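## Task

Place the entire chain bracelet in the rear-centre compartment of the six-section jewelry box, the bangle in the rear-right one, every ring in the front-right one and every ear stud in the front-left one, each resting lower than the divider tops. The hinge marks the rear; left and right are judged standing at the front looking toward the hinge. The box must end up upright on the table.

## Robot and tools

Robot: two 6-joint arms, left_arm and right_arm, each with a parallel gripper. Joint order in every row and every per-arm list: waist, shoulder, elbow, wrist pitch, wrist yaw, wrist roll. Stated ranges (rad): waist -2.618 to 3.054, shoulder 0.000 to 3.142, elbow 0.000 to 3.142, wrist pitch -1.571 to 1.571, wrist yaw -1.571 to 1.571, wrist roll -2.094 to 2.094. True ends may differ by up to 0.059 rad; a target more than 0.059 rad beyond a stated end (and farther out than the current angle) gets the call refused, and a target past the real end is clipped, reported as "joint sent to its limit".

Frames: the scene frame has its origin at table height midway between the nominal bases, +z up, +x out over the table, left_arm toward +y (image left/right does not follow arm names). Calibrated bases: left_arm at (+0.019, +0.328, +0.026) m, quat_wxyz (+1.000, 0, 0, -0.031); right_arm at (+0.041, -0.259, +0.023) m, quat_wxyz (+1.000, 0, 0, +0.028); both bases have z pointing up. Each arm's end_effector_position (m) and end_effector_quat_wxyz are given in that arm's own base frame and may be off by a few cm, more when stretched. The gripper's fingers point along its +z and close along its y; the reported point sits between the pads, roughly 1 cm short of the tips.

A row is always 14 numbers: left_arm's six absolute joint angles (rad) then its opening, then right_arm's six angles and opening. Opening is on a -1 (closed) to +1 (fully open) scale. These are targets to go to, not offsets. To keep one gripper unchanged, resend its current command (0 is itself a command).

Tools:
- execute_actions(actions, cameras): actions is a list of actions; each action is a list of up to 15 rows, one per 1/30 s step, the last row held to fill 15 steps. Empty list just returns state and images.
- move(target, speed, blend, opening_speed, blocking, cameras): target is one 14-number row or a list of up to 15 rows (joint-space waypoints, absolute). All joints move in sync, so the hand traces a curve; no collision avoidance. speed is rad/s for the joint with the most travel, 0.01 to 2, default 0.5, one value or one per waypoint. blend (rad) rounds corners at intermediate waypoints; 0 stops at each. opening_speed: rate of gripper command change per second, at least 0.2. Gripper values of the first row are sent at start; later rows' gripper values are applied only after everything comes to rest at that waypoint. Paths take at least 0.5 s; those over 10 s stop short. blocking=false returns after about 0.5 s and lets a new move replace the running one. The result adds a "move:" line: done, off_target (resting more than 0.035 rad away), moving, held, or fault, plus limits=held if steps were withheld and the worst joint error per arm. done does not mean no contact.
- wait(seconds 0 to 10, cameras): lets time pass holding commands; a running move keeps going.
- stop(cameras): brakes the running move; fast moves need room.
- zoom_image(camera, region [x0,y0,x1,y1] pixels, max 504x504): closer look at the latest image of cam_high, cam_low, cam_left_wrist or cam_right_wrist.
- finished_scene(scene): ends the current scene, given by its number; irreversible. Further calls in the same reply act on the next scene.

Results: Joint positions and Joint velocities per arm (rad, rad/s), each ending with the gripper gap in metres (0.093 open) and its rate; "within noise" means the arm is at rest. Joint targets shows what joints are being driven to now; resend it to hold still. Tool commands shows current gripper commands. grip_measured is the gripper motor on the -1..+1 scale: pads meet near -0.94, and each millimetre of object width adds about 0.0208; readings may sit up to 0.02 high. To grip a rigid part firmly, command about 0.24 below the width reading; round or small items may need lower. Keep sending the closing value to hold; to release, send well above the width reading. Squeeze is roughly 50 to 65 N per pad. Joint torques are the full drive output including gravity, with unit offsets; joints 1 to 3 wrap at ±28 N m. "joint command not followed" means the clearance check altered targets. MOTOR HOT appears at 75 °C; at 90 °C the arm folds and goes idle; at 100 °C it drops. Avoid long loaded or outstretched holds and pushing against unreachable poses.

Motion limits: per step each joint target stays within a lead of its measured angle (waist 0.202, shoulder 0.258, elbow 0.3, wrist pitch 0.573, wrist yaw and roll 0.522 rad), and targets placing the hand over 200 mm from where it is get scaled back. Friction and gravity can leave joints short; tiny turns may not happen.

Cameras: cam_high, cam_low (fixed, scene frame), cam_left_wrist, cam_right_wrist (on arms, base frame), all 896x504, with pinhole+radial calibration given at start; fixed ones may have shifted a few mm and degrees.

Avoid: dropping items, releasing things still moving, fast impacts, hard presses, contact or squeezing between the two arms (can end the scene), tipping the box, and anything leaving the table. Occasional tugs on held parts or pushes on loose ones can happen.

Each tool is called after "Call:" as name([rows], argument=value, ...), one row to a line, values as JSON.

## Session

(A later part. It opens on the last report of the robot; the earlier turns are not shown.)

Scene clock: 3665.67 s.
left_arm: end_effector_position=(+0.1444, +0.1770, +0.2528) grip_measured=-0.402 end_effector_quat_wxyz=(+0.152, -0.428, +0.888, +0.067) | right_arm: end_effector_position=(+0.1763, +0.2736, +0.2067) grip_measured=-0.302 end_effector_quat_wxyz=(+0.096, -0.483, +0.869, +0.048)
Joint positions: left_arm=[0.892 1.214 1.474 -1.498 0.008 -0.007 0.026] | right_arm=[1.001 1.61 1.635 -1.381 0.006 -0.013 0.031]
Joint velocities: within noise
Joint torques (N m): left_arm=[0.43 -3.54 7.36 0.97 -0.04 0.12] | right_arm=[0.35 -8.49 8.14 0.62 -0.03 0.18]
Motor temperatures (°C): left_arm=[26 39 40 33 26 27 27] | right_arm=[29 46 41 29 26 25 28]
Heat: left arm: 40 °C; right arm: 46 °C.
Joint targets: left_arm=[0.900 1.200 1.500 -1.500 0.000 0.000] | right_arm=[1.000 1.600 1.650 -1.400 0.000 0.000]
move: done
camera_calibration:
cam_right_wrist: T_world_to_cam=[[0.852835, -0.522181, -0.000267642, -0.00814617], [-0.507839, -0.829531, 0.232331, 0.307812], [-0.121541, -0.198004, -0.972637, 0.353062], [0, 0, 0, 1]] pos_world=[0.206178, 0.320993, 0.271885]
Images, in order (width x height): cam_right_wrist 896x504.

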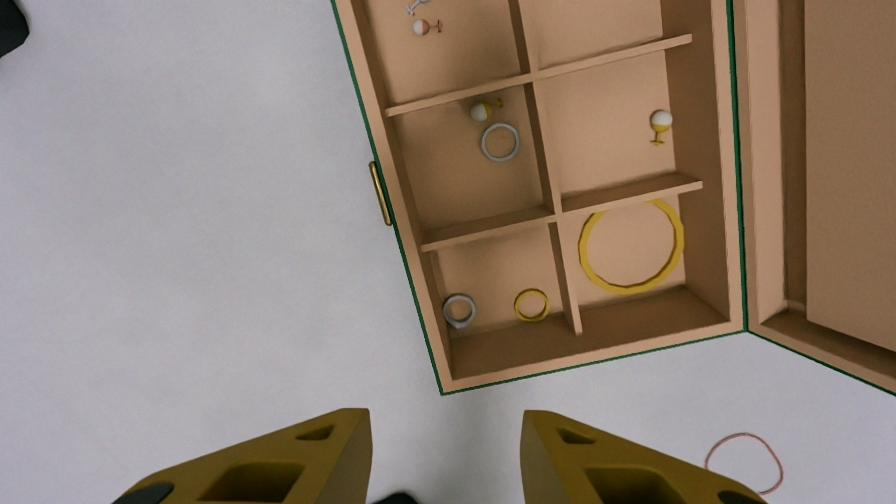

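Call:
move(target=[0.9,1.2,1.5,-1.5,0,0,-0.4, 1.11,1.957,1.575,-1.16,0,-0.15,-0.3], speed=0.6, cameras=["cam_right_wrist"])

Scene clock: 3673.37 s.
left_arm: end_effector_position=(+0.1444, +0.1770, +0.2528) grip_measured=-0.402 end_effector_quat_wxyz=(+0.152, -0.428, +0.888, +0.067) | right_arm: end_effector_position=(+0.1675, +0.3332, +0.0830) grip_measured=-0.302 end_effector_quat_wxyz=(+0.010, -0.583, +0.812, +0.002)
Joint positions: left_arm=[0.892 1.214 1.474 -1.498 0.008 -0.007 0.026] | right_arm=[1.107 1.951 1.579 -1.179 0.005 -0.137 0.031]
Joint velocities: within noise
Joint torques (N m): left_arm=[0.43 -3.55 7.36 0.96 -0.04 0.12] | right_arm=[0.7 -10.17 6.11 0.58 -0.04 -0.09]
Motor temperatures (°C): left_arm=[26 38 40 33 26 27 27] | right_arm=[29 46 42 29 26 25 27]
Heat: left arm: 40 °C; right arm: 46 °C.
Joint targets: left_arm=[0.900 1.200 1.500 -1.500 0.000 0.000] | right_arm=[1.110 1.957 1.575 -1.160 0.000 -0.150]
move: done
camera_calibration:
cam_right_wrist: T_world_to_cam=[[0.949406, -0.314044, -0.00210555, -0.0549297], [-0.284541, -0.863012, 0.417429, 0.339857], [-0.132908, -0.395711, -0.908707, 0.306027], [0, 0, 0, 1]] pos_world=[0.189527, 0.397148, 0.136107]
Images, in order (width x height): cam_right_wrist 896x504.

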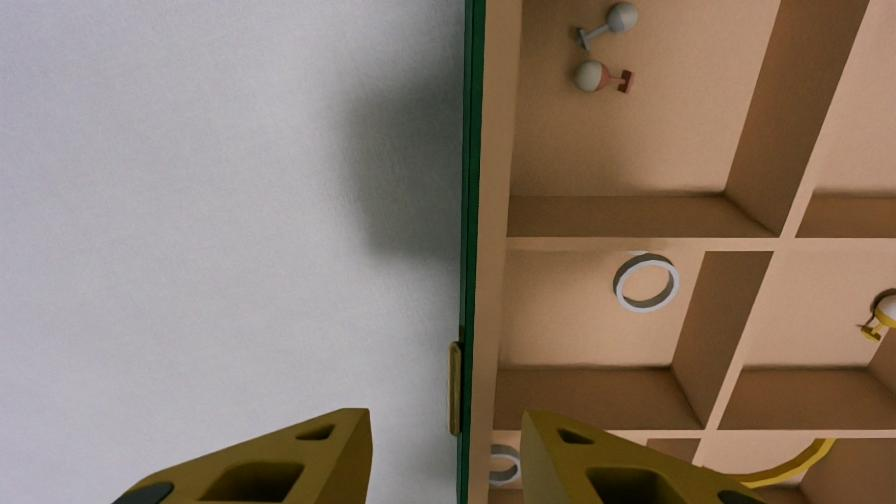

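Call:
move([
  [0.9,1.2,1.5,-1.5,0,0,-0.4, 1.082,1.957,1.575,-1.16,0,-0.12,-0.3],
  [0.9,1.2,1.5,-1.5,0,0,-0.4, 1.082,2.008,1.431,-0.98,0,-0.12,-0.3],
  [0.9,1.2,1.5,-1.5,0,0,-0.4, 1.082,2.008,1.431,-0.98,0,-0.12,-1],
  [0.9,1.2,1.5,-1.5,0,0,-0.4, 0.955,2.008,1.431,-0.98,0,-0.12,-1],
], speed=[0.3,0.25,0.3,0.15], opening_speed=0.5, cameras=["cam_right_wrist"])

Call:
execute_actions([
  [[0.9,1.2,1.5,-1.5,0,0,-0.4,0.966,2.008,1.431,-0.98,0,-0.12,-1],[0.9,1.2,1.5,-1.5,0,0,-0.4,0.981,2.008,1.431,-0.98,0,-0.12,-1],[0.9,1.2,1.5,-1.5,0,0,-0.4,0.998,2.008,1.431,-0.98,0,-0.12,-1],[0.9,1.2,1.5,-1.5,0,0,-0.4,1.018,2.008,1.431,-0.98,0,-0.12,-1],[0.9,1.2,1.5,-1.5,0,0,-0.4,1.038,2.008,1.431,-0.98,0,-0.12,-1],[0.9,1.2,1.5,-1.5,0,0,-0.4,1.060,2.008,1.431,-0.98,0,-0.12,-1],[0.9,1.2,1.5,-1.5,0,0,-0.4,1.083,2.008,1.431,-0.98,0,-0.12,-1],[0.9,1.2,1.5,-1.5,0,0,-0.4,1.070,2.008,1.431,-0.98,0,-0.12,-1]],
], cameras=[])

Call:
move([
  [0.9,1.2,1.5,-1.5,0,0,-0.4, 1.068,2.008,1.431,-0.98,0,-0.12,-0.3],
  [0.9,1.2,1.5,-1.5,0,0,-0.4,1.068,1.75,1.65,-1.4,0,-0.12,-0.3],
  [0.9,1.2,1.5,-1.5,0,0,-0.4,1.0,1.6,1.65,-1.4,0,0,-0.3],
], speed=0.4, opening_speed=0.8, cameras=["cam_right_wrist"])

Scene clock: 3696.67 s.
left_arm: end_effector_position=(+0.1444, +0.1770, +0.2528) grip_measured=-0.402 end_effector_quat_wxyz=(+0.152, -0.428, +0.888, +0.067) | right_arm: end_effector_position=(+0.2078, +0.3144, +0.0344) grip_measured=-0.859 end_effector_quat_wxyz=(+0.013, -0.527, +0.850, +0.015)
Joint positions: left_arm=[0.892 1.214 1.474 -1.498 0.008 -0.007 0.026] | right_arm=[0.979 1.993 1.439 -0.981 -0.017 -0.132 0.004]
Joint velocities: within noise
Joint torques (N m): left_arm=[0.43 -3.55 7.36 0.97 -0.05 0.12] | right_arm=[-1.57 -9.37 5.5 0.44 0.18 0.17]
Motor temperatures (°C): left_arm=[26 38 40 33 26 27 27] | right_arm=[29 47 41 29 26 25 27]
Heat: left arm: 40 °C; right arm: 47 °C.
Joint targets: left_arm=[0.900 1.200 1.500 -1.500 0.000 0.000] | right_arm=[0.955 2.008 1.431 -0.980 0.000 -0.120]
move: done
camera_calibration:
cam_right_wrist: T_world_to_cam=[[0.898978, -0.43741, -0.0226062, -0.0492546], [-0.392933, -0.828219, 0.399571, 0.367578], [-0.193499, -0.350322, -0.916424, 0.258334], [0, 0, 0, 1]] pos_world=[0.2387, 0.373391, 0.0887562]
Images, in order (width x height): cam_right_wrist 896x504.

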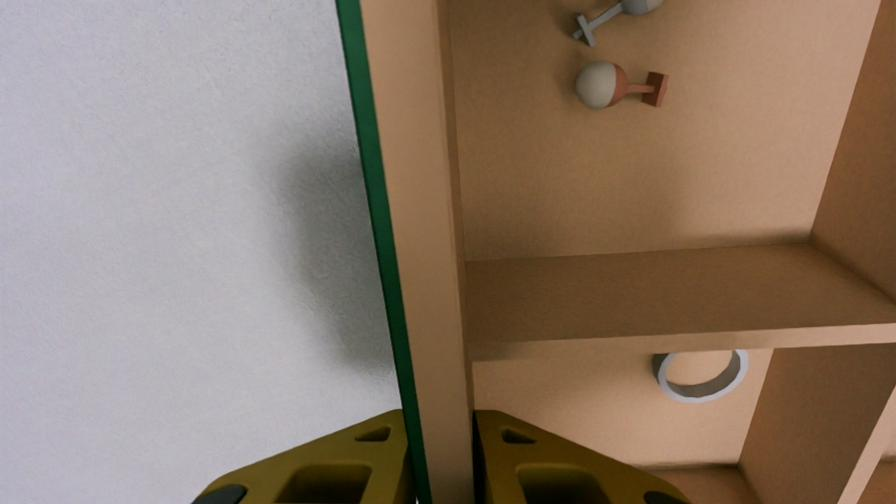

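Scene clock: 3697.37 s.
left_arm: end_effector_position=(+0.1444, +0.1770, +0.2528) grip_measured=-0.402 end_effector_quat_wxyz=(+0.152, -0.428, +0.888, +0.067) | right_arm: end_effector_position=(+0.1892, +0.3248, +0.0343) grip_measured=-0.861 end_effector_quat_wxyz=(+0.023, -0.559, +0.829, -0.009)
Joint positions: left_arm=[0.892 1.214 1.474 -1.498 0.008 -0.007 0.026] | right_arm=[1.06 1.993 1.439 -0.985 0.037 -0.127 0.004]
Joint velocities: within noise
Joint torques (N m): left_arm=[0.44 -3.55 7.36 0.97 -0.04 0.12] | right_arm=[1.36 -9.42 5.5 0.47 -0.32 0.14]
Motor temperatures (°C): left_arm=[26 38 40 33 26 27 27] | right_arm=[29 47 41 29 26 25 27]
Heat: left arm: 40 °C; right arm: 47 °C.
Joint targets: left_arm=[0.900 1.200 1.500 -1.500 0.000 0.000] | right_arm=[1.070 2.008 1.431 -0.980 0.000 -0.120]
No camera images: "cameras" was empty.

Scene clock: 3700.67 s.
left_arm: end_effector_position=(+0.1444, +0.1770, +0.2528) grip_measured=-0.402 end_effector_quat_wxyz=(+0.152, -0.428, +0.888, +0.067) | right_arm: end_effector_position=(+0.1760, +0.2739, +0.2067) grip_measured=-0.302 end_effector_quat_wxyz=(+0.096, -0.483, +0.869, +0.048)
Joint positions: left_arm=[0.892 1.214 1.474 -1.498 0.008 -0.007 0.026] | right_arm=[1.003 1.61 1.635 -1.381 0.007 -0.013 0.031]
Joint velocities: within noise
Joint torques (N m): left_arm=[0.43 -3.54 7.36 0.97 -0.05 0.12] | right_arm=[0.21 -8.51 8.16 0.63 -0.05 0.17]
Motor temperatures (°C): left_arm=[26 38 40 33 26 27 27] | right_arm=[29 48 41 29 26 25 27]
Heat: left arm: 40 °C; right arm: 48 °C.
Joint targets: left_arm=[0.900 1.200 1.500 -1.500 0.000 0.000] | right_arm=[1.000 1.600 1.650 -1.400 0.000 0.000]
move: done
camera_calibration:
cam_right_wrist: T_world_to_cam=[[0.853701, -0.520762, 0.000850126, -0.00849027], [-0.506678, -0.830234, 0.232353, 0.307805], [-0.120295, -0.19879, -0.972631, 0.35306], [0, 0, 0, 1]] pos_world=[0.205677, 0.321314, 0.271885]
Images, in order (width x height): cam_right_wrist 896x504.

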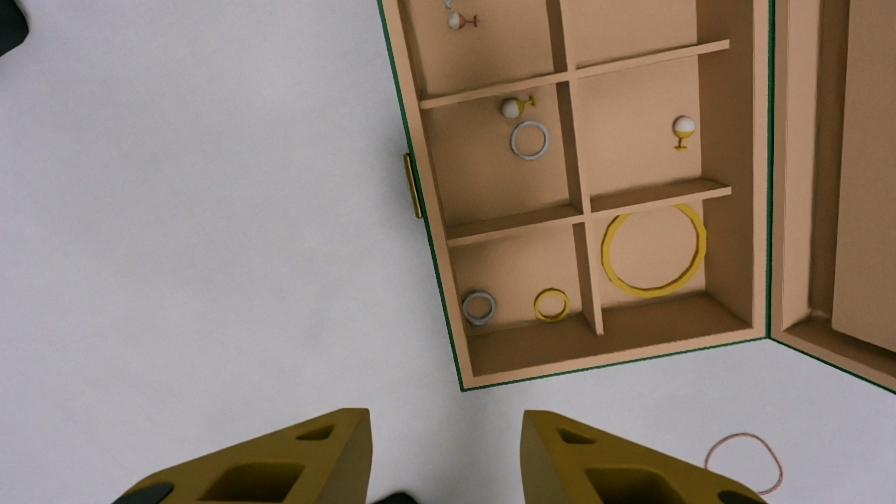

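Call:
move(target=[0.9,1.2,1.5,-1.5,0,0,-0.4, 1.065,1.957,1.575,-1.16,0,-0.15,-0.3], speed=0.6, cameras=["cam_right_wrist"])

Scene clock: 3711.23 s.
left_arm: end_effector_position=(+0.1444, +0.1770, +0.2528) grip_measured=-0.402 end_effector_quat_wxyz=(+0.152, -0.428, +0.888, +0.067) | right_arm: end_effector_position=(+0.1831, +0.3249, +0.0830) grip_measured=-0.302 end_effector_quat_wxyz=(+0.010, -0.564, +0.826, +0.002)
Joint positions: left_arm=[0.892 1.214 1.474 -1.498 0.008 -0.007 0.026] | right_arm=[1.06 1.951 1.579 -1.179 0.007 -0.137 0.031]
Joint velocities: within noise
Joint torques (N m): left_arm=[0.43 -3.54 7.36 0.97 -0.04 0.11] | right_arm=[0.88 -10.17 6.12 0.6 -0.05 -0.07]
Motor temperatures (°C): left_arm=[26 38 40 33 26 27 27] | right_arm=[29 47 42 29 26 25 27]
Heat: left arm: 40 °C; right arm: 47 °C.
Joint targets: left_arm=[0.900 1.200 1.500 -1.500 0.000 0.000] | right_arm=[1.065 1.957 1.575 -1.160 0.000 -0.150]
move: done
camera_calibration:
cam_right_wrist: T_world_to_cam=[[0.933625, -0.358252, -0.000973185, -0.055206], [-0.325143, -0.848475, 0.417579, 0.33982], [-0.150424, -0.389546, -0.90864, 0.30601], [0, 0, 0, 1]] pos_world=[0.208063, 0.387756, 0.136098]
Images, in order (width x height): cam_right_wrist 896x504.

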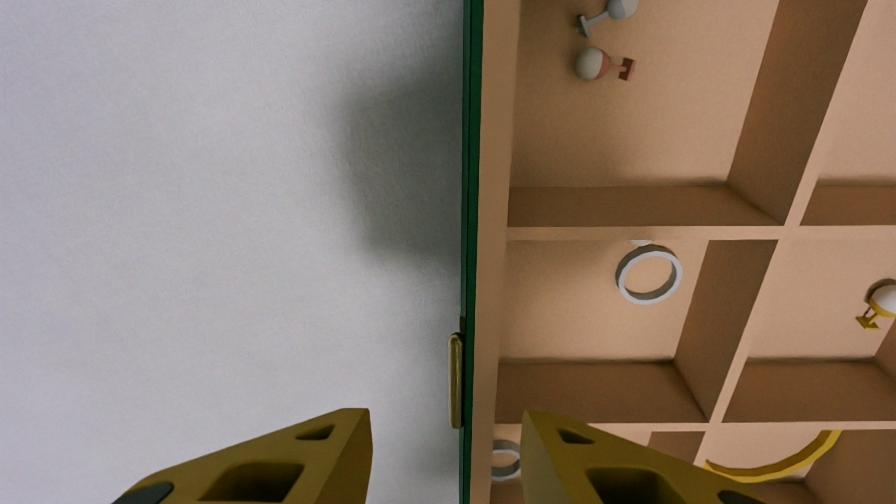

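Call:
move([
  [0.9,1.2,1.5,-1.5,0,0,-0.4, 1.037,1.957,1.575,-1.16,0,-0.12,-0.3],
  [0.9,1.2,1.5,-1.5,0,0,-0.4, 1.037,2.008,1.431,-0.98,0,-0.12,-0.3],
  [0.9,1.2,1.5,-1.5,0,0,-0.4, 1.037,2.008,1.431,-0.98,0,-0.12,-1],
  [0.9,1.2,1.5,-1.5,0,0,-0.4, 0.95,2.008,1.431,-0.98,0,-0.12,-1],
], speed=[0.3,0.25,0.3,0.15], opening_speed=0.5, cameras=[])

Call:
execute_actions([
  [[0.9,1.2,1.5,-1.5,0,0,-0.4,0.963,2.008,1.431,-0.98,0,-0.12,-1],[0.9,1.2,1.5,-1.5,0,0,-0.4,0.979,2.008,1.431,-0.98,0,-0.12,-1],[0.9,1.2,1.5,-1.5,0,0,-0.4,0.998,2.008,1.431,-0.98,0,-0.12,-1],[0.9,1.2,1.5,-1.5,0,0,-0.4,1.019,2.008,1.431,-0.98,0,-0.12,-1],[0.9,1.2,1.5,-1.5,0,0,-0.4,1.043,2.008,1.431,-0.98,0,-0.12,-1],[0.9,1.2,1.5,-1.5,0,0,-0.4,1.067,2.008,1.431,-0.98,0,-0.12,-1],[0.9,1.2,1.5,-1.5,0,0,-0.4,1.092,2.008,1.431,-0.98,0,-0.12,-1],[0.9,1.2,1.5,-1.5,0,0,-0.4,1.079,2.008,1.431,-0.98,0,-0.12,-1]],
], cameras=[])

Call:
move([
  [0.9,1.2,1.5,-1.5,0,0,-0.4, 1.075,2.008,1.431,-0.98,0,-0.12,-0.3],
  [0.9,1.2,1.5,-1.5,0,0,-0.4,1.075,1.75,1.65,-1.4,0,-0.12,-0.3],
  [0.9,1.2,1.5,-1.5,0,0,-0.4,1.0,1.6,1.65,-1.4,0,0,-0.3],
], speed=0.4, opening_speed=0.8, cameras=["cam_right_wrist"])

Scene clock: 3737.30 s.
left_arm: end_effector_position=(+0.1444, +0.1770, +0.2528) grip_measured=-0.402 end_effector_quat_wxyz=(+0.152, -0.428, +0.888, +0.067) | right_arm: end_effector_position=(+0.2110, +0.3114, +0.0344) grip_measured=-0.850 end_effector_quat_wxyz=(+0.013, -0.524, +0.852, +0.012)
Joint positions: left_arm=[0.892 1.214 1.474 -1.498 0.008 -0.007 0.026] | right_arm=[0.97 1.993 1.439 -0.984 -0.011 -0.132 0.004]
Joint velocities: within noise
Joint torques (N m): left_arm=[0.44 -3.55 7.38 0.97 -0.05 0.12] | right_arm=[-1.26 -9.37 5.49 0.47 0.12 0.17]
Motor temperatures (°C): left_arm=[26 38 40 33 26 27 27] | right_arm=[29 48 41 29 26 25 27]
Heat: left arm: 40 °C; right arm: 48 °C.
Joint targets: left_arm=[0.900 1.200 1.500 -1.500 0.000 0.000] | right_arm=[0.950 2.008 1.431 -0.980 0.000 -0.120]
move: done
No camera images: "cameras" was empty.

Scene clock: 3738.00 s.
left_arm: end_effector_position=(+0.1444, +0.1770, +0.2528) grip_measured=-0.402 end_effector_quat_wxyz=(+0.152, -0.428, +0.888, +0.067) | right_arm: end_effector_position=(+0.1845, +0.3263, +0.0343) grip_measured=-0.854 end_effector_quat_wxyz=(+0.020, -0.563, +0.826, -0.009)
Joint positions: left_arm=[0.892 1.214 1.474 -1.498 0.008 -0.007 0.026] | right_arm=[1.072 1.993 1.439 -0.989 0.035 -0.124 0.004]
Joint velocities: within noise
Joint torques (N m): left_arm=[0.43 -3.55 7.36 0.97 -0.04 0.12] | right_arm=[1.1 -9.43 5.49 0.51 -0.32 0.1]
Motor temperatures (°C): left_arm=[26 38 40 33 26 27 27] | right_arm=[29 48 41 29 26 25 27]
Heat: left arm: 40 °C; right arm: 48 °C.
Joint targets: left_arm=[0.900 1.200 1.500 -1.500 0.000 0.000] | right_arm=[1.079 2.008 1.431 -0.980 0.000 -0.120]
No camera images: "cameras" was empty.

Scene clock: 3741.30 s.
left_arm: end_effector_position=(+0.1444, +0.1770, +0.2528) grip_measured=-0.402 end_effector_quat_wxyz=(+0.152, -0.428, +0.888, +0.067) | right_arm: end_effector_position=(+0.1761, +0.2739, +0.2068) grip_measured=-0.302 end_effector_quat_wxyz=(+0.096, -0.483, +0.869, +0.048)
Joint positions: left_arm=[0.892 1.214 1.474 -1.498 0.008 -0.007 0.026] | right_arm=[1.003 1.61 1.636 -1.381 0.007 -0.013 0.031]
Joint velocities: within noise
Joint torques (N m): left_arm=[0.44 -3.54 7.36 0.97 -0.05 0.12] | right_arm=[0.24 -8.47 8.13 0.63 -0.05 0.16]
Motor temperatures (°C): left_arm=[26 38 40 33 26 27 27] | right_arm=[29 49 41 28 26 25 27]
Heat: left arm: 40 °C; right arm: 49 °C.
Joint targets: left_arm=[0.900 1.200 1.500 -1.500 0.000 0.000] | right_arm=[1.000 1.600 1.650 -1.400 0.000 0.000]
move: done
camera_calibration:
cam_right_wrist: T_world_to_cam=[[0.853545, -0.521018, 0.000485118, -0.00837842], [-0.506902, -0.830204, 0.231974, 0.30795], [-0.12046, -0.198247, -0.972722, 0.353083], [0, 0, 0, 1]] pos_world=[0.205784, 0.321293, 0.272019]
Images, in order (width x height): cam_right_wrist 896x504.

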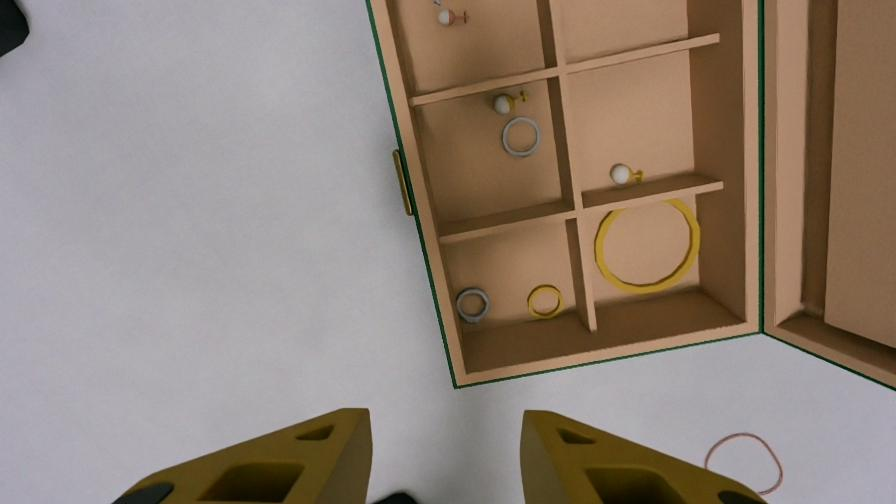

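Call:
move([
  [0.3,1.2,1.5,-1.5,0,0,-0.4, 0.2,1.2,1.4,-1.4,0,0,-0.3],
  [-0.4,1.3,1.5,-1.4,0,0,-0.4, -0.6,1.2,1.3,-1.4,0,0,-0.3],
  [-0.69,1.74,1.5,-1.25,0,-0.4,-0.4, -0.6,1.2,1.3,-1.4,0,0,-0.3],
], speed=0.8, blend=0.1, cameras=["cam_left_wrist"])

Scene clock: 3758.97 s.
left_arm: end_effector_position=(+0.2523, -0.2086, +0.1240) grip_measured=-0.402 end_effector_quat_wxyz=(+0.016, +0.148, +0.989, -0.013) | right_arm: end_effector_position=(+0.1928, -0.1307, +0.2123) grip_measured=-0.302 end_effector_quat_wxyz=(+0.136, +0.285, +0.948, -0.043)
Joint positions: left_arm=[-0.688 1.744 1.475 -1.261 0.006 -0.391 0.026] | right_arm=[-0.595 1.209 1.31 -1.385 0.001 -0.011 0.031]
Joint velocities: within noise
Joint torques (N m): left_arm=[-0.38 -7.25 7.62 0.55 -0.04 -0.09] | right_arm=[0.02 -4.4 5.76 0.82 0.01 0.17]
Motor temperatures (°C): left_arm=[26 38 40 33 26 27 27] | right_arm=[29 47 42 29 26 25 27]
Heat: left arm: 40 °C; right arm: 47 °C.
Joint targets: left_arm=[-0.690 1.740 1.500 -1.250 0.000 -0.400] | right_arm=[-0.600 1.200 1.300 -1.400 0.000 0.000]
move: done
camera_calibration:
cam_left_wrist: T_world_to_cam=[[-0.280476, -0.959642, 0.0204802, -0.131875], [-0.895318, 0.269249, 0.35484, 0.280079], [-0.346034, 0.081188, -0.934703, 0.300899], [0, 0, 0, 1]] pos_world=[0.317893, -0.226393, 0.184569]
Images, in order (width x height): cam_left_wrist 896x504.

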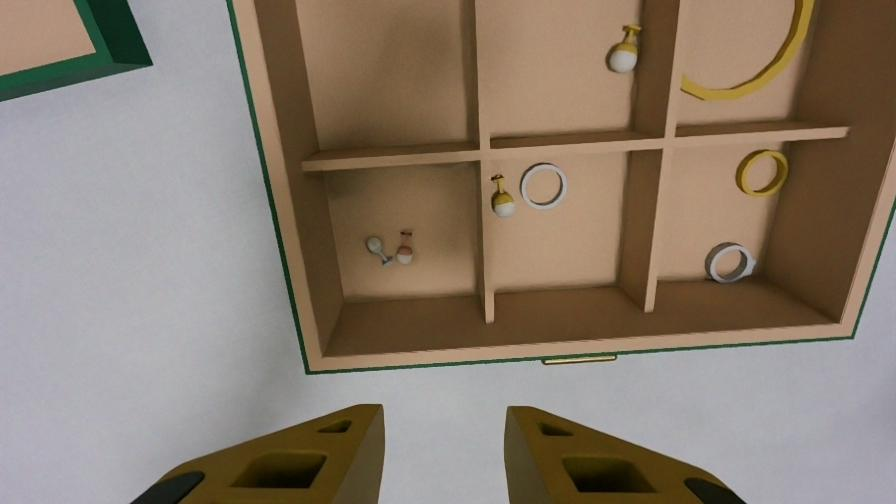

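Call:
move(target=[-0.523,1.736,1.301,-1.098,0,-0.29,-0.4, -0.6,1.2,1.3,-1.4,0,0,-0.3], speed=0.4, cameras=["cam_left_wrist"])

Scene clock: 3781.67 s.
left_arm: end_effector_position=(+0.2750, -0.1613, +0.0819) grip_measured=-0.402 end_effector_quat_wxyz=(+0.010, +0.114, +0.993, -0.008) | right_arm: end_effector_position=(+0.1928, -0.1307, +0.2123) grip_measured=-0.302 end_effector_quat_wxyz=(+0.136, +0.285, +0.948, -0.043)
Joint positions: left_arm=[-0.527 1.744 1.307 -1.11 0.006 -0.299 0.026] | right_arm=[-0.595 1.209 1.31 -1.385 0.001 -0.011 0.031]
Joint velocities: within noise
Joint torques (N m): left_arm=[0.17 -7.54 4.79 0.51 -0.04 0.14] | right_arm=[0.02 -4.38 5.78 0.82 0.01 0.16]
Motor temperatures (°C): left_arm=[26 39 40 33 26 27 27] | right_arm=[29 43 41 29 26 25 27]
Heat: left arm: 40 °C; right arm: 43 °C.
Joint targets: left_arm=[-0.523 1.736 1.301 -1.098 0.000 -0.290] | right_arm=[-0.600 1.200 1.300 -1.400 0.000 0.000]
move: done
camera_calibration:
cam_left_wrist: T_world_to_cam=[[-0.214484, -0.976653, 0.012069, -0.099483], [-0.907625, 0.203859, 0.366957, 0.294431], [-0.36085, 0.0677522, -0.930159, 0.267147], [0, 0, 0, 1]] pos_world=[0.342296, -0.175283, 0.141646]
Images, in order (width x height): cam_left_wrist 896x504.

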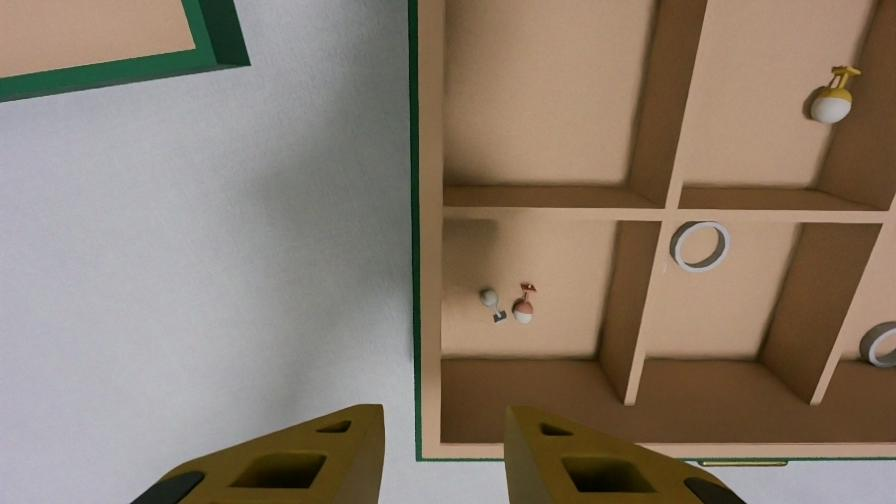

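Call:
move([
  [-0.525,1.786,1.099,-0.81,0,-0.295,-0.4, -0.6,1.2,1.3,-1.4,0,0,-0.3],
  [-0.525,1.786,1.099,-0.81,0,-0.295,-1, -0.6,1.2,1.3,-1.4,0,0,-0.3],
], speed=0.25, opening_speed=0.5, cameras=["cam_left_wrist"])

Scene clock: 3795.90 s.
left_arm: end_effector_position=(+0.2784, -0.1587, +0.0240) grip_measured=-0.902 end_effector_quat_wxyz=(+0.035, +0.114, +0.993, -0.006) | right_arm: end_effector_position=(+0.1928, -0.1307, +0.2123) grip_measured=-0.302 end_effector_quat_wxyz=(+0.136, +0.285, +0.948, -0.043)
Joint positions: left_arm=[-0.527 1.779 1.106 -0.828 -0.018 -0.298 0.002] | right_arm=[-0.595 1.209 1.31 -1.385 0.001 -0.011 0.031]
Joint velocities: within noise
Joint torques (N m): left_arm=[0.02 -6.26 4.49 0.66 0.21 0.07] | right_arm=[0.01 -4.38 5.79 0.82 0.01 0.16]
Motor temperatures (°C): left_arm=[26 39 40 33 26 27 27] | right_arm=[29 41 41 29 26 25 27]
Heat: left arm: 40 °C; right arm: 41 °C.
Joint targets: left_arm=[-0.525 1.786 1.099 -0.810 0.000 -0.295] | right_arm=[-0.600 1.200 1.300 -1.400 0.000 0.000]
move: done
camera_calibration:
cam_left_wrist: T_world_to_cam=[[-0.214907, -0.976629, 0.00329324, -0.0951556], [-0.925072, 0.204641, 0.319943, 0.324349], [-0.313139, 0.0657113, -0.947431, 0.201129], [0, 0, 0, 1]] pos_world=[0.342578, -0.172523, 0.0870964]
Images, in order (width x height): cam_left_wrist 896x504.

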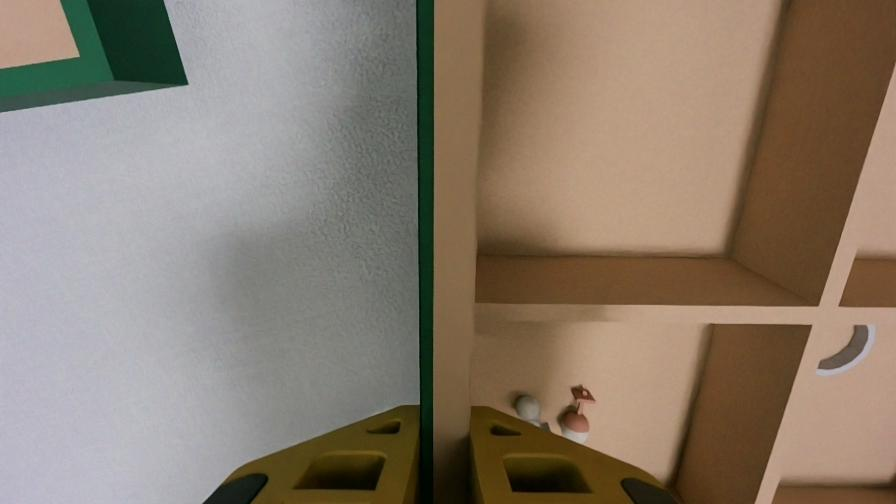

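Call:
move(target=[-0.645,1.786,1.099,-0.81,0,-0.295,-1, -0.6,1.2,1.3,-1.4,0,0,-0.3], speed=0.2, cameras=[])

Call:
execute_actions([
  [[-0.635,1.786,1.099,-0.81,0,-0.295,-1, -0.6,1.2,1.3,-1.4,0,0,-0.3],[-0.621,1.786,1.099,-0.81,0,-0.295,-1, -0.6,1.2,1.3,-1.4,0,0,-0.3],[-0.604,1.786,1.099,-0.81,0,-0.295,-1, -0.6,1.2,1.3,-1.4,0,0,-0.3],[-0.583,1.786,1.099,-0.81,0,-0.295,-1, -0.6,1.2,1.3,-1.4,0,0,-0.3],[-0.560,1.786,1.099,-0.81,0,-0.295,-1, -0.6,1.2,1.3,-1.4,0,0,-0.3],[-0.538,1.786,1.099,-0.81,0,-0.295,-1, -0.6,1.2,1.3,-1.4,0,0,-0.3],[-0.516,1.786,1.099,-0.81,0,-0.295,-1, -0.6,1.2,1.3,-1.4,0,0,-0.3],[-0.526,1.786,1.099,-0.81,0,-0.295,-1, -0.6,1.2,1.3,-1.4,0,0,-0.3]],
], cameras=[])

Call:
move([
  [-0.53,1.786,1.099,-0.81,0,-0.295,-0.4, -0.6,1.2,1.3,-1.4,0,0,-0.3],
  [-0.53,1.7,1.35,-1.16,0,-0.295,-0.4, -0.6,1.2,1.3,-1.4,0,0,-0.3],
  [-0.69,1.74,1.5,-1.25,0,-0.4,-0.4, -0.6,1.2,1.3,-1.4,0,0,-0.3],
], speed=0.4, opening_speed=0.8, cameras=["cam_left_wrist"])

Scene clock: 3820.30 s.
left_arm: end_effector_position=(+0.2641, -0.1837, +0.0238) grip_measured=-0.914 end_effector_quat_wxyz=(+0.041, +0.148, +0.988, -0.002) | right_arm: end_effector_position=(+0.1928, -0.1307, +0.2123) grip_measured=-0.302 end_effector_quat_wxyz=(+0.136, +0.285, +0.948, -0.043)
Joint positions: left_arm=[-0.626 1.78 1.105 -0.821 -0.035 -0.327 0.001] | right_arm=[-0.595 1.209 1.31 -1.385 0.001 -0.011 0.031]
Joint velocities: within noise
Joint torques (N m): left_arm=[-1.73 -6.31 4.59 0.6 0.39 0.41] | right_arm=[0.02 -4.38 5.79 0.82 0.01 0.17]
Motor temperatures (°C): left_arm=[26 40 39 32 26 27 28] | right_arm=[29 40 41 29 26 25 27]
Heat: left arm: 40 °C; right arm: 41 °C.
Joint targets: left_arm=[-0.645 1.786 1.099 -0.810 0.000 -0.295] | right_arm=[-0.600 1.200 1.300 -1.400 0.000 0.000]
move: done
No camera images: "cameras" was empty.

Scene clock: 3821.00 s.
left_arm: end_effector_position=(+0.2749, -0.1679, +0.0238) grip_measured=-0.915 end_effector_quat_wxyz=(+0.033, +0.131, +0.991, -0.019) | right_arm: end_effector_position=(+0.1928, -0.1307, +0.2123) grip_measured=-0.302 end_effector_quat_wxyz=(+0.136, +0.285, +0.948, -0.043)
Joint positions: left_arm=[-0.544 1.78 1.105 -0.819 0.009 -0.281 0.001] | right_arm=[-0.595 1.209 1.31 -1.385 0.001 -0.011 0.031]
Joint velocities: within noise
Joint torques (N m): left_arm=[1.26 -6.31 4.59 0.59 -0.06 -0.12] | right_arm=[0.02 -4.37 5.78 0.82 0.01 0.16]
Motor temperatures (°C): left_arm=[26 40 39 32 26 27 28] | right_arm=[29 40 41 29 26 25 27]
Heat: left arm: 40 °C; right arm: 41 °C.
Joint targets: left_arm=[-0.526 1.786 1.099 -0.810 0.000 -0.295] | right_arm=[-0.600 1.200 1.300 -1.400 0.000 0.000]
No camera images: "cameras" was empty.

Scene clock: 3824.03 s.
left_arm: end_effector_position=(+0.2552, -0.2112, +0.1283) grip_measured=-0.402 end_effector_quat_wxyz=(+0.029, +0.148, +0.988, -0.022) | right_arm: end_effector_position=(+0.1928, -0.1307, +0.2123) grip_measured=-0.302 end_effector_quat_wxyz=(+0.136, +0.285, +0.948, -0.043)
Joint positions: left_arm=[-0.688 1.729 1.473 -1.242 0.007 -0.391 0.026] | right_arm=[-0.595 1.209 1.31 -1.385 0.001 -0.011 0.031]
Joint velocities: within noise
Joint torques (N m): left_arm=[-0.38 -5.86 7.87 0.38 -0.06 -0.05] | right_arm=[0.02 -4.37 5.79 0.82 0.01 0.16]
Motor temperatures (°C): left_arm=[26 40 39 32 26 27 28] | right_arm=[29 40 41 29 26 25 27]
Heat: left arm: 40 °C; right arm: 41 °C.
Joint targets: left_arm=[-0.690 1.740 1.500 -1.250 0.000 -0.400] | right_arm=[-0.600 1.200 1.300 -1.400 0.000 0.000]
move: done
camera_calibration:
cam_left_wrist: T_world_to_cam=[[-0.281194, -0.959045, 0.0340884, -0.13513], [-0.903501, 0.276546, 0.327427, 0.289025], [-0.323444, 0.0612715, -0.944261, 0.297456], [0, 0, 0, 1]] pos_world=[0.319347, -0.22775, 0.190848]
Images, in order (width x height): cam_left_wrist 896x504.

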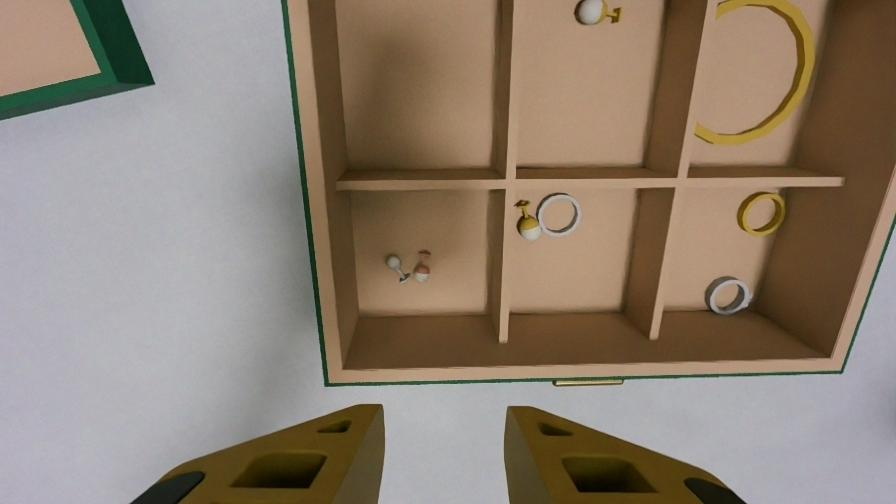

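Call:
move([
  [-0.4,1.3,1.5,-1.4,0,0,-0.4,0.2,1.2,1.4,-1.4,0,0,-0.3],
  [0.3,1.2,1.5,-1.5,0,0,-0.4,0.2,1.2,1.4,-1.4,0,0,-0.4],
  [0.9,1.2,1.5,-1.5,0,0,-0.4,0.95,1.6,1.65,-1.4,0,0,-0.4],
], speed=0.8, blend=0.1, cameras=["cam_right_wrist"])

Scene clock: 3836.23 s.
left_arm: end_effector_position=(+0.1440, +0.1771, +0.2528) grip_measured=-0.402 end_effector_quat_wxyz=(+0.152, -0.428, +0.888, +0.069) | right_arm: end_effector_position=(+0.1866, +0.2609, +0.2103) grip_measured=-0.398 end_effector_quat_wxyz=(+0.098, -0.459, +0.882, +0.050)
Joint positions: left_arm=[0.892 1.212 1.473 -1.497 0.006 -0.007 0.026] | right_arm=[0.95 1.59 1.629 -1.389 0 -0.01 0.026]
Joint velocities: within noise
Joint torques (N m): left_arm=[0.43 -3.33 7.51 0.96 -0.02 0.12] | right_arm=[0.5 -6.43 8.7 0.72 0.02 0.16]
Motor temperatures (°C): left_arm=[26 40 40 32 26 27 27] | right_arm=[29 39 41 29 26 25 27]
Heat: left arm: 40 °C; right arm: 41 °C.
Joint targets: left_arm=[0.900 1.200 1.500 -1.500 0.000 0.000] | right_arm=[0.950 1.600 1.650 -1.400 0.000 0.000]
move: done; blend cut to 0 rad at target 2
camera_calibration:
cam_right_wrist: T_world_to_cam=[[0.824043, -0.566492, -0.00632717, -0.00537805], [-0.55053, -0.803359, 0.227006, 0.303857], [-0.13368, -0.183579, -0.973873, 0.354119], [0, 0, 0, 1]] pos_world=[0.219053, 0.306068, 0.275856]
Images, in order (width x height): cam_right_wrist 896x504.

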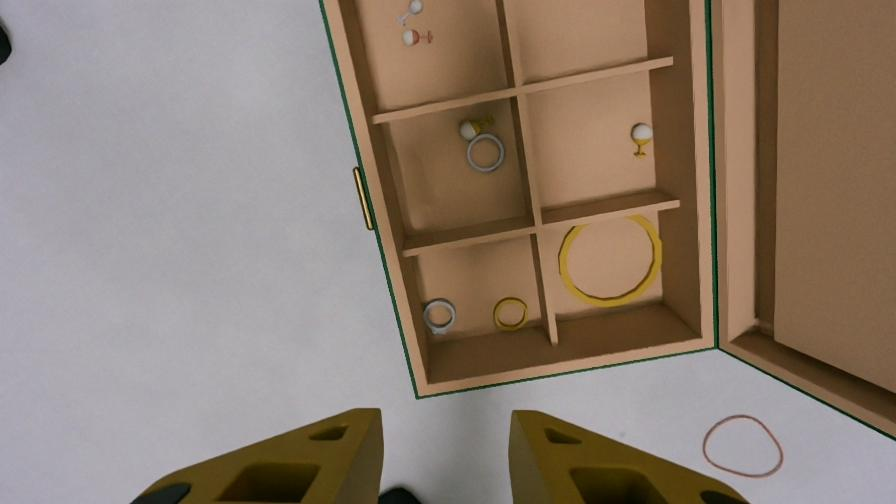

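Call:
move(target=[0.9,1.2,1.5,-1.5,0,0,-0.4, 1.04,1.957,1.575,-1.16,0,-0.14,-0.3], speed=0.6, cameras=["cam_right_wrist"])

Scene clock: 3860.87 s.
left_arm: end_effector_position=(+0.1439, +0.1769, +0.2528) grip_measured=-0.402 end_effector_quat_wxyz=(+0.151, -0.428, +0.888, +0.069) | right_arm: end_effector_position=(+0.1899, +0.3210, +0.0830) grip_measured=-0.302 end_effector_quat_wxyz=(+0.009, -0.550, +0.835, +0.004)
Joint positions: left_arm=[0.892 1.212 1.473 -1.498 0.006 -0.007 0.026] | right_arm=[1.037 1.951 1.579 -1.179 0 -0.127 0.031]
Joint velocities: within noise
Joint torques (N m): left_arm=[0.43 -3.34 7.51 0.96 -0.02 0.12] | right_arm=[0.77 -10.18 6.12 0.59 0.01 -0.09]
Motor temperatures (°C): left_arm=[26 38 41 33 26 27 27] | right_arm=[29 40 43 29 26 25 27]
Heat: left arm: 41 °C; right arm: 43 °C.
Joint targets: left_arm=[0.900 1.200 1.500 -1.500 0.000 0.000] | right_arm=[1.040 1.957 1.575 -1.160 0.000 -0.140]
move: done
camera_calibration:
cam_right_wrist: T_world_to_cam=[[0.921101, -0.389258, -0.0072086, -0.0500537], [-0.351084, -0.838489, 0.416744, 0.340498], [-0.168265, -0.381332, -0.908995, 0.306284], [0, 0, 0, 1]] pos_world=[0.217185, 0.382816, 0.13615]
Images, in order (width x height): cam_right_wrist 896x504.

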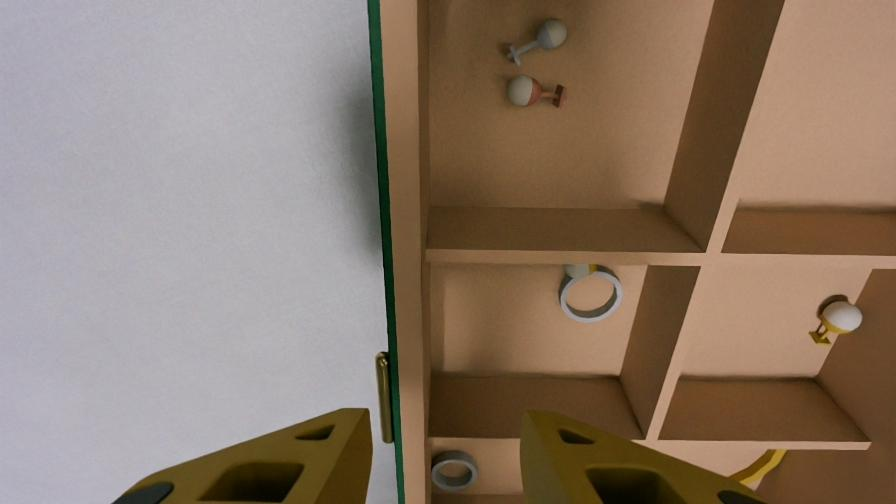

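Call:
move([
  [0.9,1.2,1.5,-1.5,0,0,-0.4, 1.059,1.957,1.575,-1.16,0,-0.12,-0.3],
  [0.9,1.2,1.5,-1.5,0,0,-0.4, 1.059,2.008,1.431,-0.98,0,-0.12,-0.3],
  [0.9,1.2,1.5,-1.5,0,0,-0.4, 1.059,2.008,1.431,-0.98,0,-0.12,-1],
  [0.9,1.2,1.5,-1.5,0,0,-0.4, 0.95,2.008,1.431,-0.98,0,-0.12,-1],
], speed=[0.3,0.25,0.3,0.15], opening_speed=0.5, cameras=[])

Call:
execute_actions([
  [[0.9,1.2,1.5,-1.5,0,0,-0.4,0.961,2.008,1.431,-0.98,0,-0.12,-1],[0.9,1.2,1.5,-1.5,0,0,-0.4,0.976,2.008,1.431,-0.98,0,-0.12,-1],[0.9,1.2,1.5,-1.5,0,0,-0.4,0.993,2.008,1.431,-0.98,0,-0.12,-1],[0.9,1.2,1.5,-1.5,0,0,-0.4,1.013,2.008,1.431,-0.98,0,-0.12,-1],[0.9,1.2,1.5,-1.5,0,0,-0.4,1.035,2.008,1.431,-0.98,0,-0.12,-1],[0.9,1.2,1.5,-1.5,0,0,-0.4,1.058,2.008,1.431,-0.98,0,-0.12,-1],[0.9,1.2,1.5,-1.5,0,0,-0.4,1.081,2.008,1.431,-0.98,0,-0.12,-1],[0.9,1.2,1.5,-1.5,0,0,-0.4,1.069,2.008,1.431,-0.98,0,-0.12,-1]],
], cameras=[])

Call:
move([
  [0.9,1.2,1.5,-1.5,0,0,-0.4, 1.064,2.008,1.431,-0.98,0,-0.12,-0.3],
  [0.9,1.2,1.5,-1.5,0,0,-0.4,1.064,1.75,1.65,-1.4,0,-0.12,-0.3],
  [0.9,1.2,1.5,-1.5,0,0,-0.4,0.95,1.6,1.65,-1.4,0,0,-0.3],
], speed=0.4, opening_speed=0.8, cameras=["cam_right_wrist"])

Scene clock: 3886.73 s.
left_arm: end_effector_position=(+0.1438, +0.1769, +0.2527) grip_measured=-0.402 end_effector_quat_wxyz=(+0.151, -0.428, +0.888, +0.068) | right_arm: end_effector_position=(+0.2102, +0.3107, +0.0344) grip_measured=-0.884 end_effector_quat_wxyz=(+0.010, -0.515, +0.857, +0.014)
Joint positions: left_arm=[0.892 1.212 1.473 -1.498 0.006 -0.007 0.026] | right_arm=[0.968 1.993 1.439 -0.988 -0.017 -0.114 0.003]
Joint velocities: within noise
Joint torques (N m): left_arm=[0.44 -3.33 7.51 0.96 -0.02 0.11] | right_arm=[-1.09 -9.35 5.49 0.51 0.18 0.01]
Motor temperatures (°C): left_arm=[26 37 42 33 26 27 27] | right_arm=[29 46 42 29 26 25 27]
Heat: left arm: 42 °C; right arm: 46 °C.
Joint targets: left_arm=[0.900 1.200 1.500 -1.500 0.000 0.000] | right_arm=[0.950 2.008 1.431 -0.980 0.000 -0.120]
move: done
No camera images: "cameras" was empty.

Scene clock: 3887.43 s.
left_arm: end_effector_position=(+0.1438, +0.1769, +0.2527) grip_measured=-0.402 end_effector_quat_wxyz=(+0.151, -0.428, +0.888, +0.068) | right_arm: end_effector_position=(+0.1877, +0.3237, +0.0341) grip_measured=-0.886 end_effector_quat_wxyz=(+0.018, -0.553, +0.833, -0.008)
Joint positions: left_arm=[0.892 1.212 1.473 -1.498 0.006 -0.007 0.026] | right_arm=[1.059 1.993 1.438 -0.991 0.031 -0.114 0.003]
Joint velocities: within noise
Joint torques (N m): left_arm=[0.44 -3.33 7.5 0.96 -0.02 0.12] | right_arm=[1.31 -9.42 5.59 0.52 -0.28 -0.01]
Motor temperatures (°C): left_arm=[26 37 42 33 26 27 27] | right_arm=[29 46 42 29 26 25 27]
Heat: left arm: 42 °C; right arm: 46 °C.
Joint targets: left_arm=[0.900 1.200 1.500 -1.500 0.000 0.000] | right_arm=[1.069 2.008 1.431 -0.980 0.000 -0.120]
No camera images: "cameras" was empty.

Scene clock: 3890.73 s.
left_arm: end_effector_position=(+0.1438, +0.1769, +0.2527) grip_measured=-0.402 end_effector_quat_wxyz=(+0.151, -0.428, +0.888, +0.068) | right_arm: end_effector_position=(+0.1897, +0.2646, +0.2067) grip_measured=-0.302 end_effector_quat_wxyz=(+0.097, -0.461, +0.881, +0.046)
Joint positions: left_arm=[0.892 1.212 1.473 -1.498 0.006 -0.007 0.026] | right_arm=[0.952 1.61 1.635 -1.38 0.006 -0.013 0.031]
Joint velocities: within noise
Joint torques (N m): left_arm=[0.44 -3.32 7.51 0.97 -0.02 0.12] | right_arm=[0.32 -8.5 8.14 0.62 -0.04 0.19]
Motor temperatures (°C): left_arm=[26 37 42 33 26 27 27] | right_arm=[29 46 42 29 26 25 27]
Heat: left arm: 42 °C; right arm: 46 °C.
Joint targets: left_arm=[0.900 1.200 1.500 -1.500 0.000 0.000] | right_arm=[0.950 1.600 1.650 -1.400 0.000 0.000]
move: done
camera_calibration:
cam_right_wrist: T_world_to_cam=[[0.825901, -0.563815, -0.000259998, -0.0081496], [-0.548388, -0.803409, 0.23196, 0.308], [-0.130991, -0.191433, -0.972725, 0.352999], [0, 0, 0, 1]] pos_world=[0.221874, 0.310431, 0.271926]
Images, in order (width x height): cam_right_wrist 896x504.

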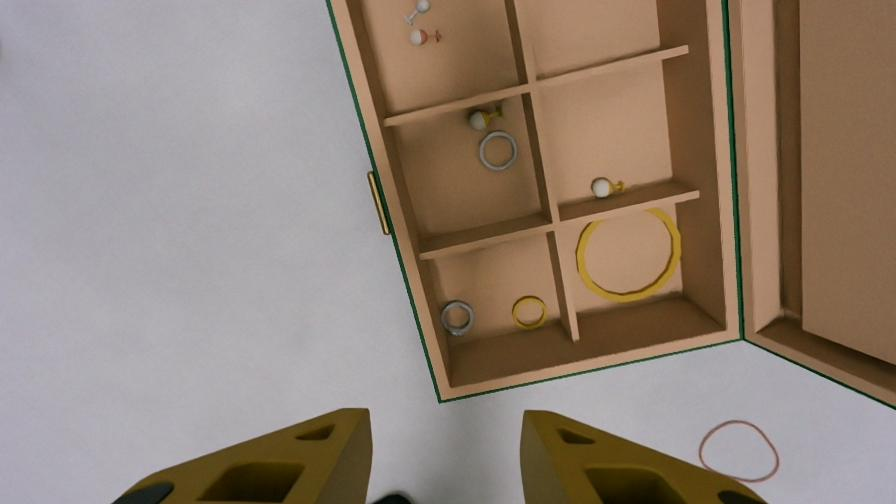

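Call:
move(target=[0.9,1.2,1.5,-1.5,0,0,-0.4, 0.675,1.95,1.575,-1.17,0,-0.51,-0.45], speed=0.5, cameras=["cam_right_wrist"])

Scene clock: 3932.50 s.
left_arm: end_effector_position=(+0.1438, +0.1769, +0.2527) grip_measured=-0.402 end_effector_quat_wxyz=(+0.151, -0.428, +0.888, +0.068) | right_arm: end_effector_position=(+0.2905, +0.2318, +0.0879) grip_measured=-0.448 end_effector_quat_wxyz=(+0.013, -0.553, +0.833, -0.001)
Joint positions: left_arm=[0.892 1.212 1.473 -1.498 0.006 -0.007 0.026] | right_arm=[0.676 1.939 1.581 -1.188 0.005 -0.497 0.024]
Joint velocities: within noise
Joint torques (N m): left_arm=[0.43 -3.33 7.51 0.97 -0.02 0.11] | right_arm=[0.44 -9.58 5.9 0.58 -0.05 -0.08]
Motor temperatures (°C): left_arm=[26 37 42 33 26 27 27] | right_arm=[29 47 43 29 26 25 27]
Heat: left arm: 42 °C; right arm: 47 °C.
Joint targets: left_arm=[0.900 1.200 1.500 -1.500 0.000 0.000] | right_arm=[0.675 1.950 1.575 -1.170 0.000 -0.510]
move: done
camera_calibration:
cam_right_wrist: T_world_to_cam=[[0.924419, -0.381333, 0.00581052, -0.181352], [-0.348861, -0.839348, 0.416884, 0.298528], [-0.154095, -0.387402, -0.908941, 0.290868], [0, 0, 0, 1]] pos_world=[0.316611, 0.294096, 0.140985]
Images, in order (width x height): cam_right_wrist 896x504.

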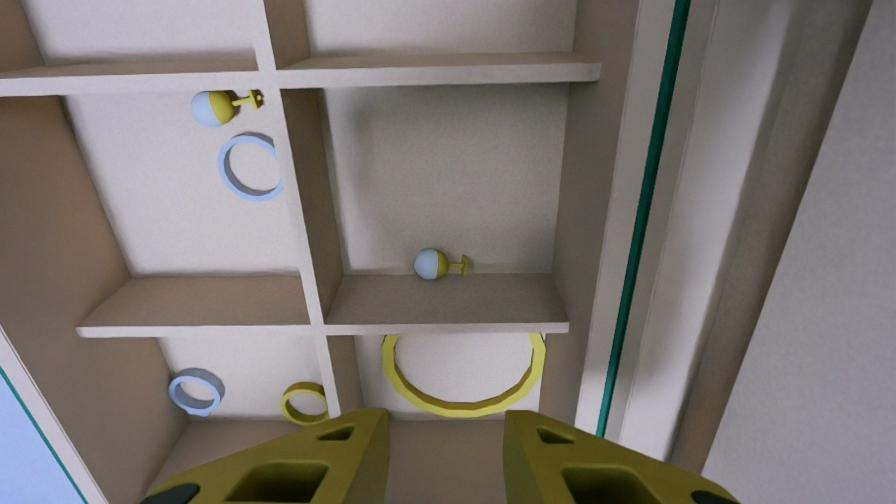

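Call:
move([
  [0.9,1.2,1.5,-1.5,0,0,-0.4,0.675,1.7,1.6,-1.4,0,-0.3,-0.4],
  [0.3,1.2,1.5,-1.5,0,0,-0.4, 0.2,1.2,1.4,-1.4,0,0,-0.3],
  [-0.4,1.3,1.5,-1.4,0,0,-0.4, -0.6,1.2,1.3,-1.4,0,0,-0.3],
  [-0.69,1.74,1.5,-1.25,0,-0.4,-0.4, -0.6,1.2,1.3,-1.4,0,0,-0.3],
], speed=0.8, blend=0.1, cameras=["cam_left_wrist"])

Scene clock: 3959.93 s.
left_arm: end_effector_position=(+0.2528, -0.2084, +0.1244) grip_measured=-0.402 end_effector_quat_wxyz=(+0.017, +0.148, +0.989, -0.012) | right_arm: end_effector_position=(+0.1924, -0.1300, +0.2141) grip_measured=-0.302 end_effector_quat_wxyz=(+0.141, +0.284, +0.947, -0.044)
Joint positions: left_arm=[-0.688 1.744 1.476 -1.261 0.004 -0.391 0.026] | right_arm=[-0.595 1.201 1.31 -1.385 -0.001 -0.011 0.031]
Joint velocities: within noise
Joint torques (N m): left_arm=[-0.38 -7.23 7.54 0.56 -0.02 -0.04] | right_arm=[0.02 -3.52 5.79 0.84 0.03 0.17]
Motor temperatures (°C): left_arm=[26 37 43 33 26 27 27] | right_arm=[29 46 42 29 26 25 27]
Heat: left arm: 43 °C; right arm: 46 °C.
Joint targets: left_arm=[-0.690 1.740 1.500 -1.250 0.000 -0.400] | right_arm=[-0.600 1.200 1.300 -1.400 0.000 0.000]
move: done; blend cut to 0 rad at target 2
camera_calibration:
cam_left_wrist: T_world_to_cam=[[-0.280428, -0.959694, 0.0186253, -0.131373], [-0.896363, 0.268764, 0.352561, 0.280783], [-0.343357, 0.0821729, -0.935604, 0.301088], [0, 0, 0, 1]] pos_world=[0.318223, -0.226283, 0.185152]
Images, in order (width x height): cam_left_wrist 896x504.

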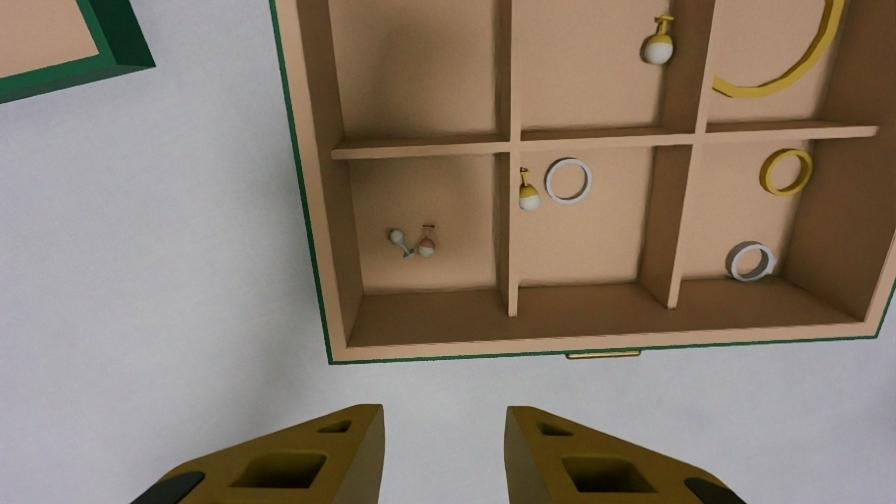

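Call:
move([
  [-0.54,1.76,1.329,-1.102,0,-0.29,-0.4, -0.6,1.2,1.3,-1.4,0,0,-0.3],
  [-0.54,1.808,1.126,-0.815,0,-0.295,-0.4, -0.6,1.2,1.3,-1.4,0,0,-0.3],
], speed=[0.4,0.25], cameras=["cam_left_wrist"])

Scene clock: 3981.67 s.
left_arm: end_effector_position=(+0.2804, -0.1700, +0.0241) grip_measured=-0.402 end_effector_quat_wxyz=(+0.034, +0.121, +0.992, -0.017) | right_arm: end_effector_position=(+0.1924, -0.1300, +0.2141) grip_measured=-0.302 end_effector_quat_wxyz=(+0.141, +0.284, +0.947, -0.044)
Joint positions: left_arm=[-0.543 1.801 1.133 -0.827 0.003 -0.3 0.026] | right_arm=[-0.595 1.201 1.31 -1.385 -0.001 -0.011 0.031]
Joint velocities: within noise
Joint torques (N m): left_arm=[0.1 -6.45 4.51 0.62 -0.01 0.1] | right_arm=[0.03 -3.54 5.78 0.83 0.03 0.17]
Motor temperatures (°C): left_arm=[26 38 42 33 26 27 27] | right_arm=[29 43 41 29 26 25 27]
Heat: left arm: 42 °C; right arm: 43 °C.
Joint targets: left_arm=[-0.540 1.808 1.126 -0.815 0.000 -0.295] | right_arm=[-0.600 1.200 1.300 -1.400 0.000 0.000]
move: done
camera_calibration:
cam_left_wrist: T_world_to_cam=[[-0.229324, -0.973025, 0.0251533, -0.101686], [-0.920006, 0.225121, 0.320794, 0.330605], [-0.317803, 0.0504246, -0.946815, 0.201261], [0, 0, 0, 1]] pos_world=[0.344801, -0.183517, 0.0870581]
Images, in order (width x height): cam_left_wrist 896x504.

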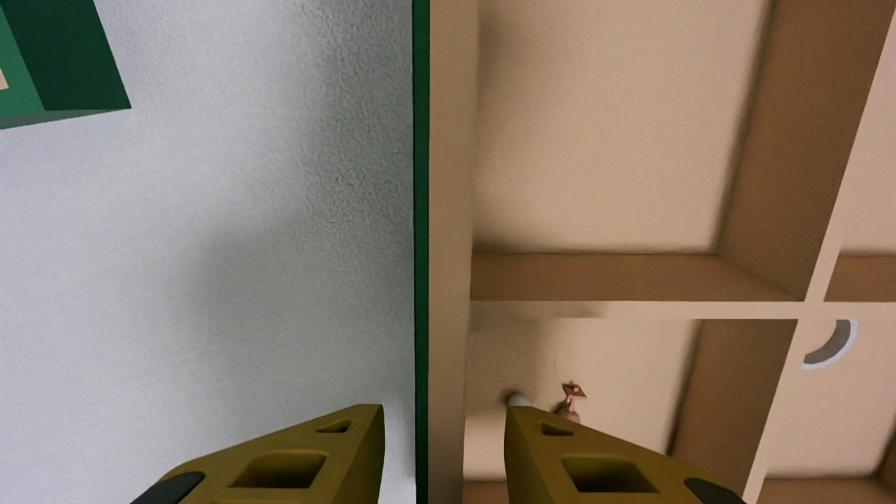

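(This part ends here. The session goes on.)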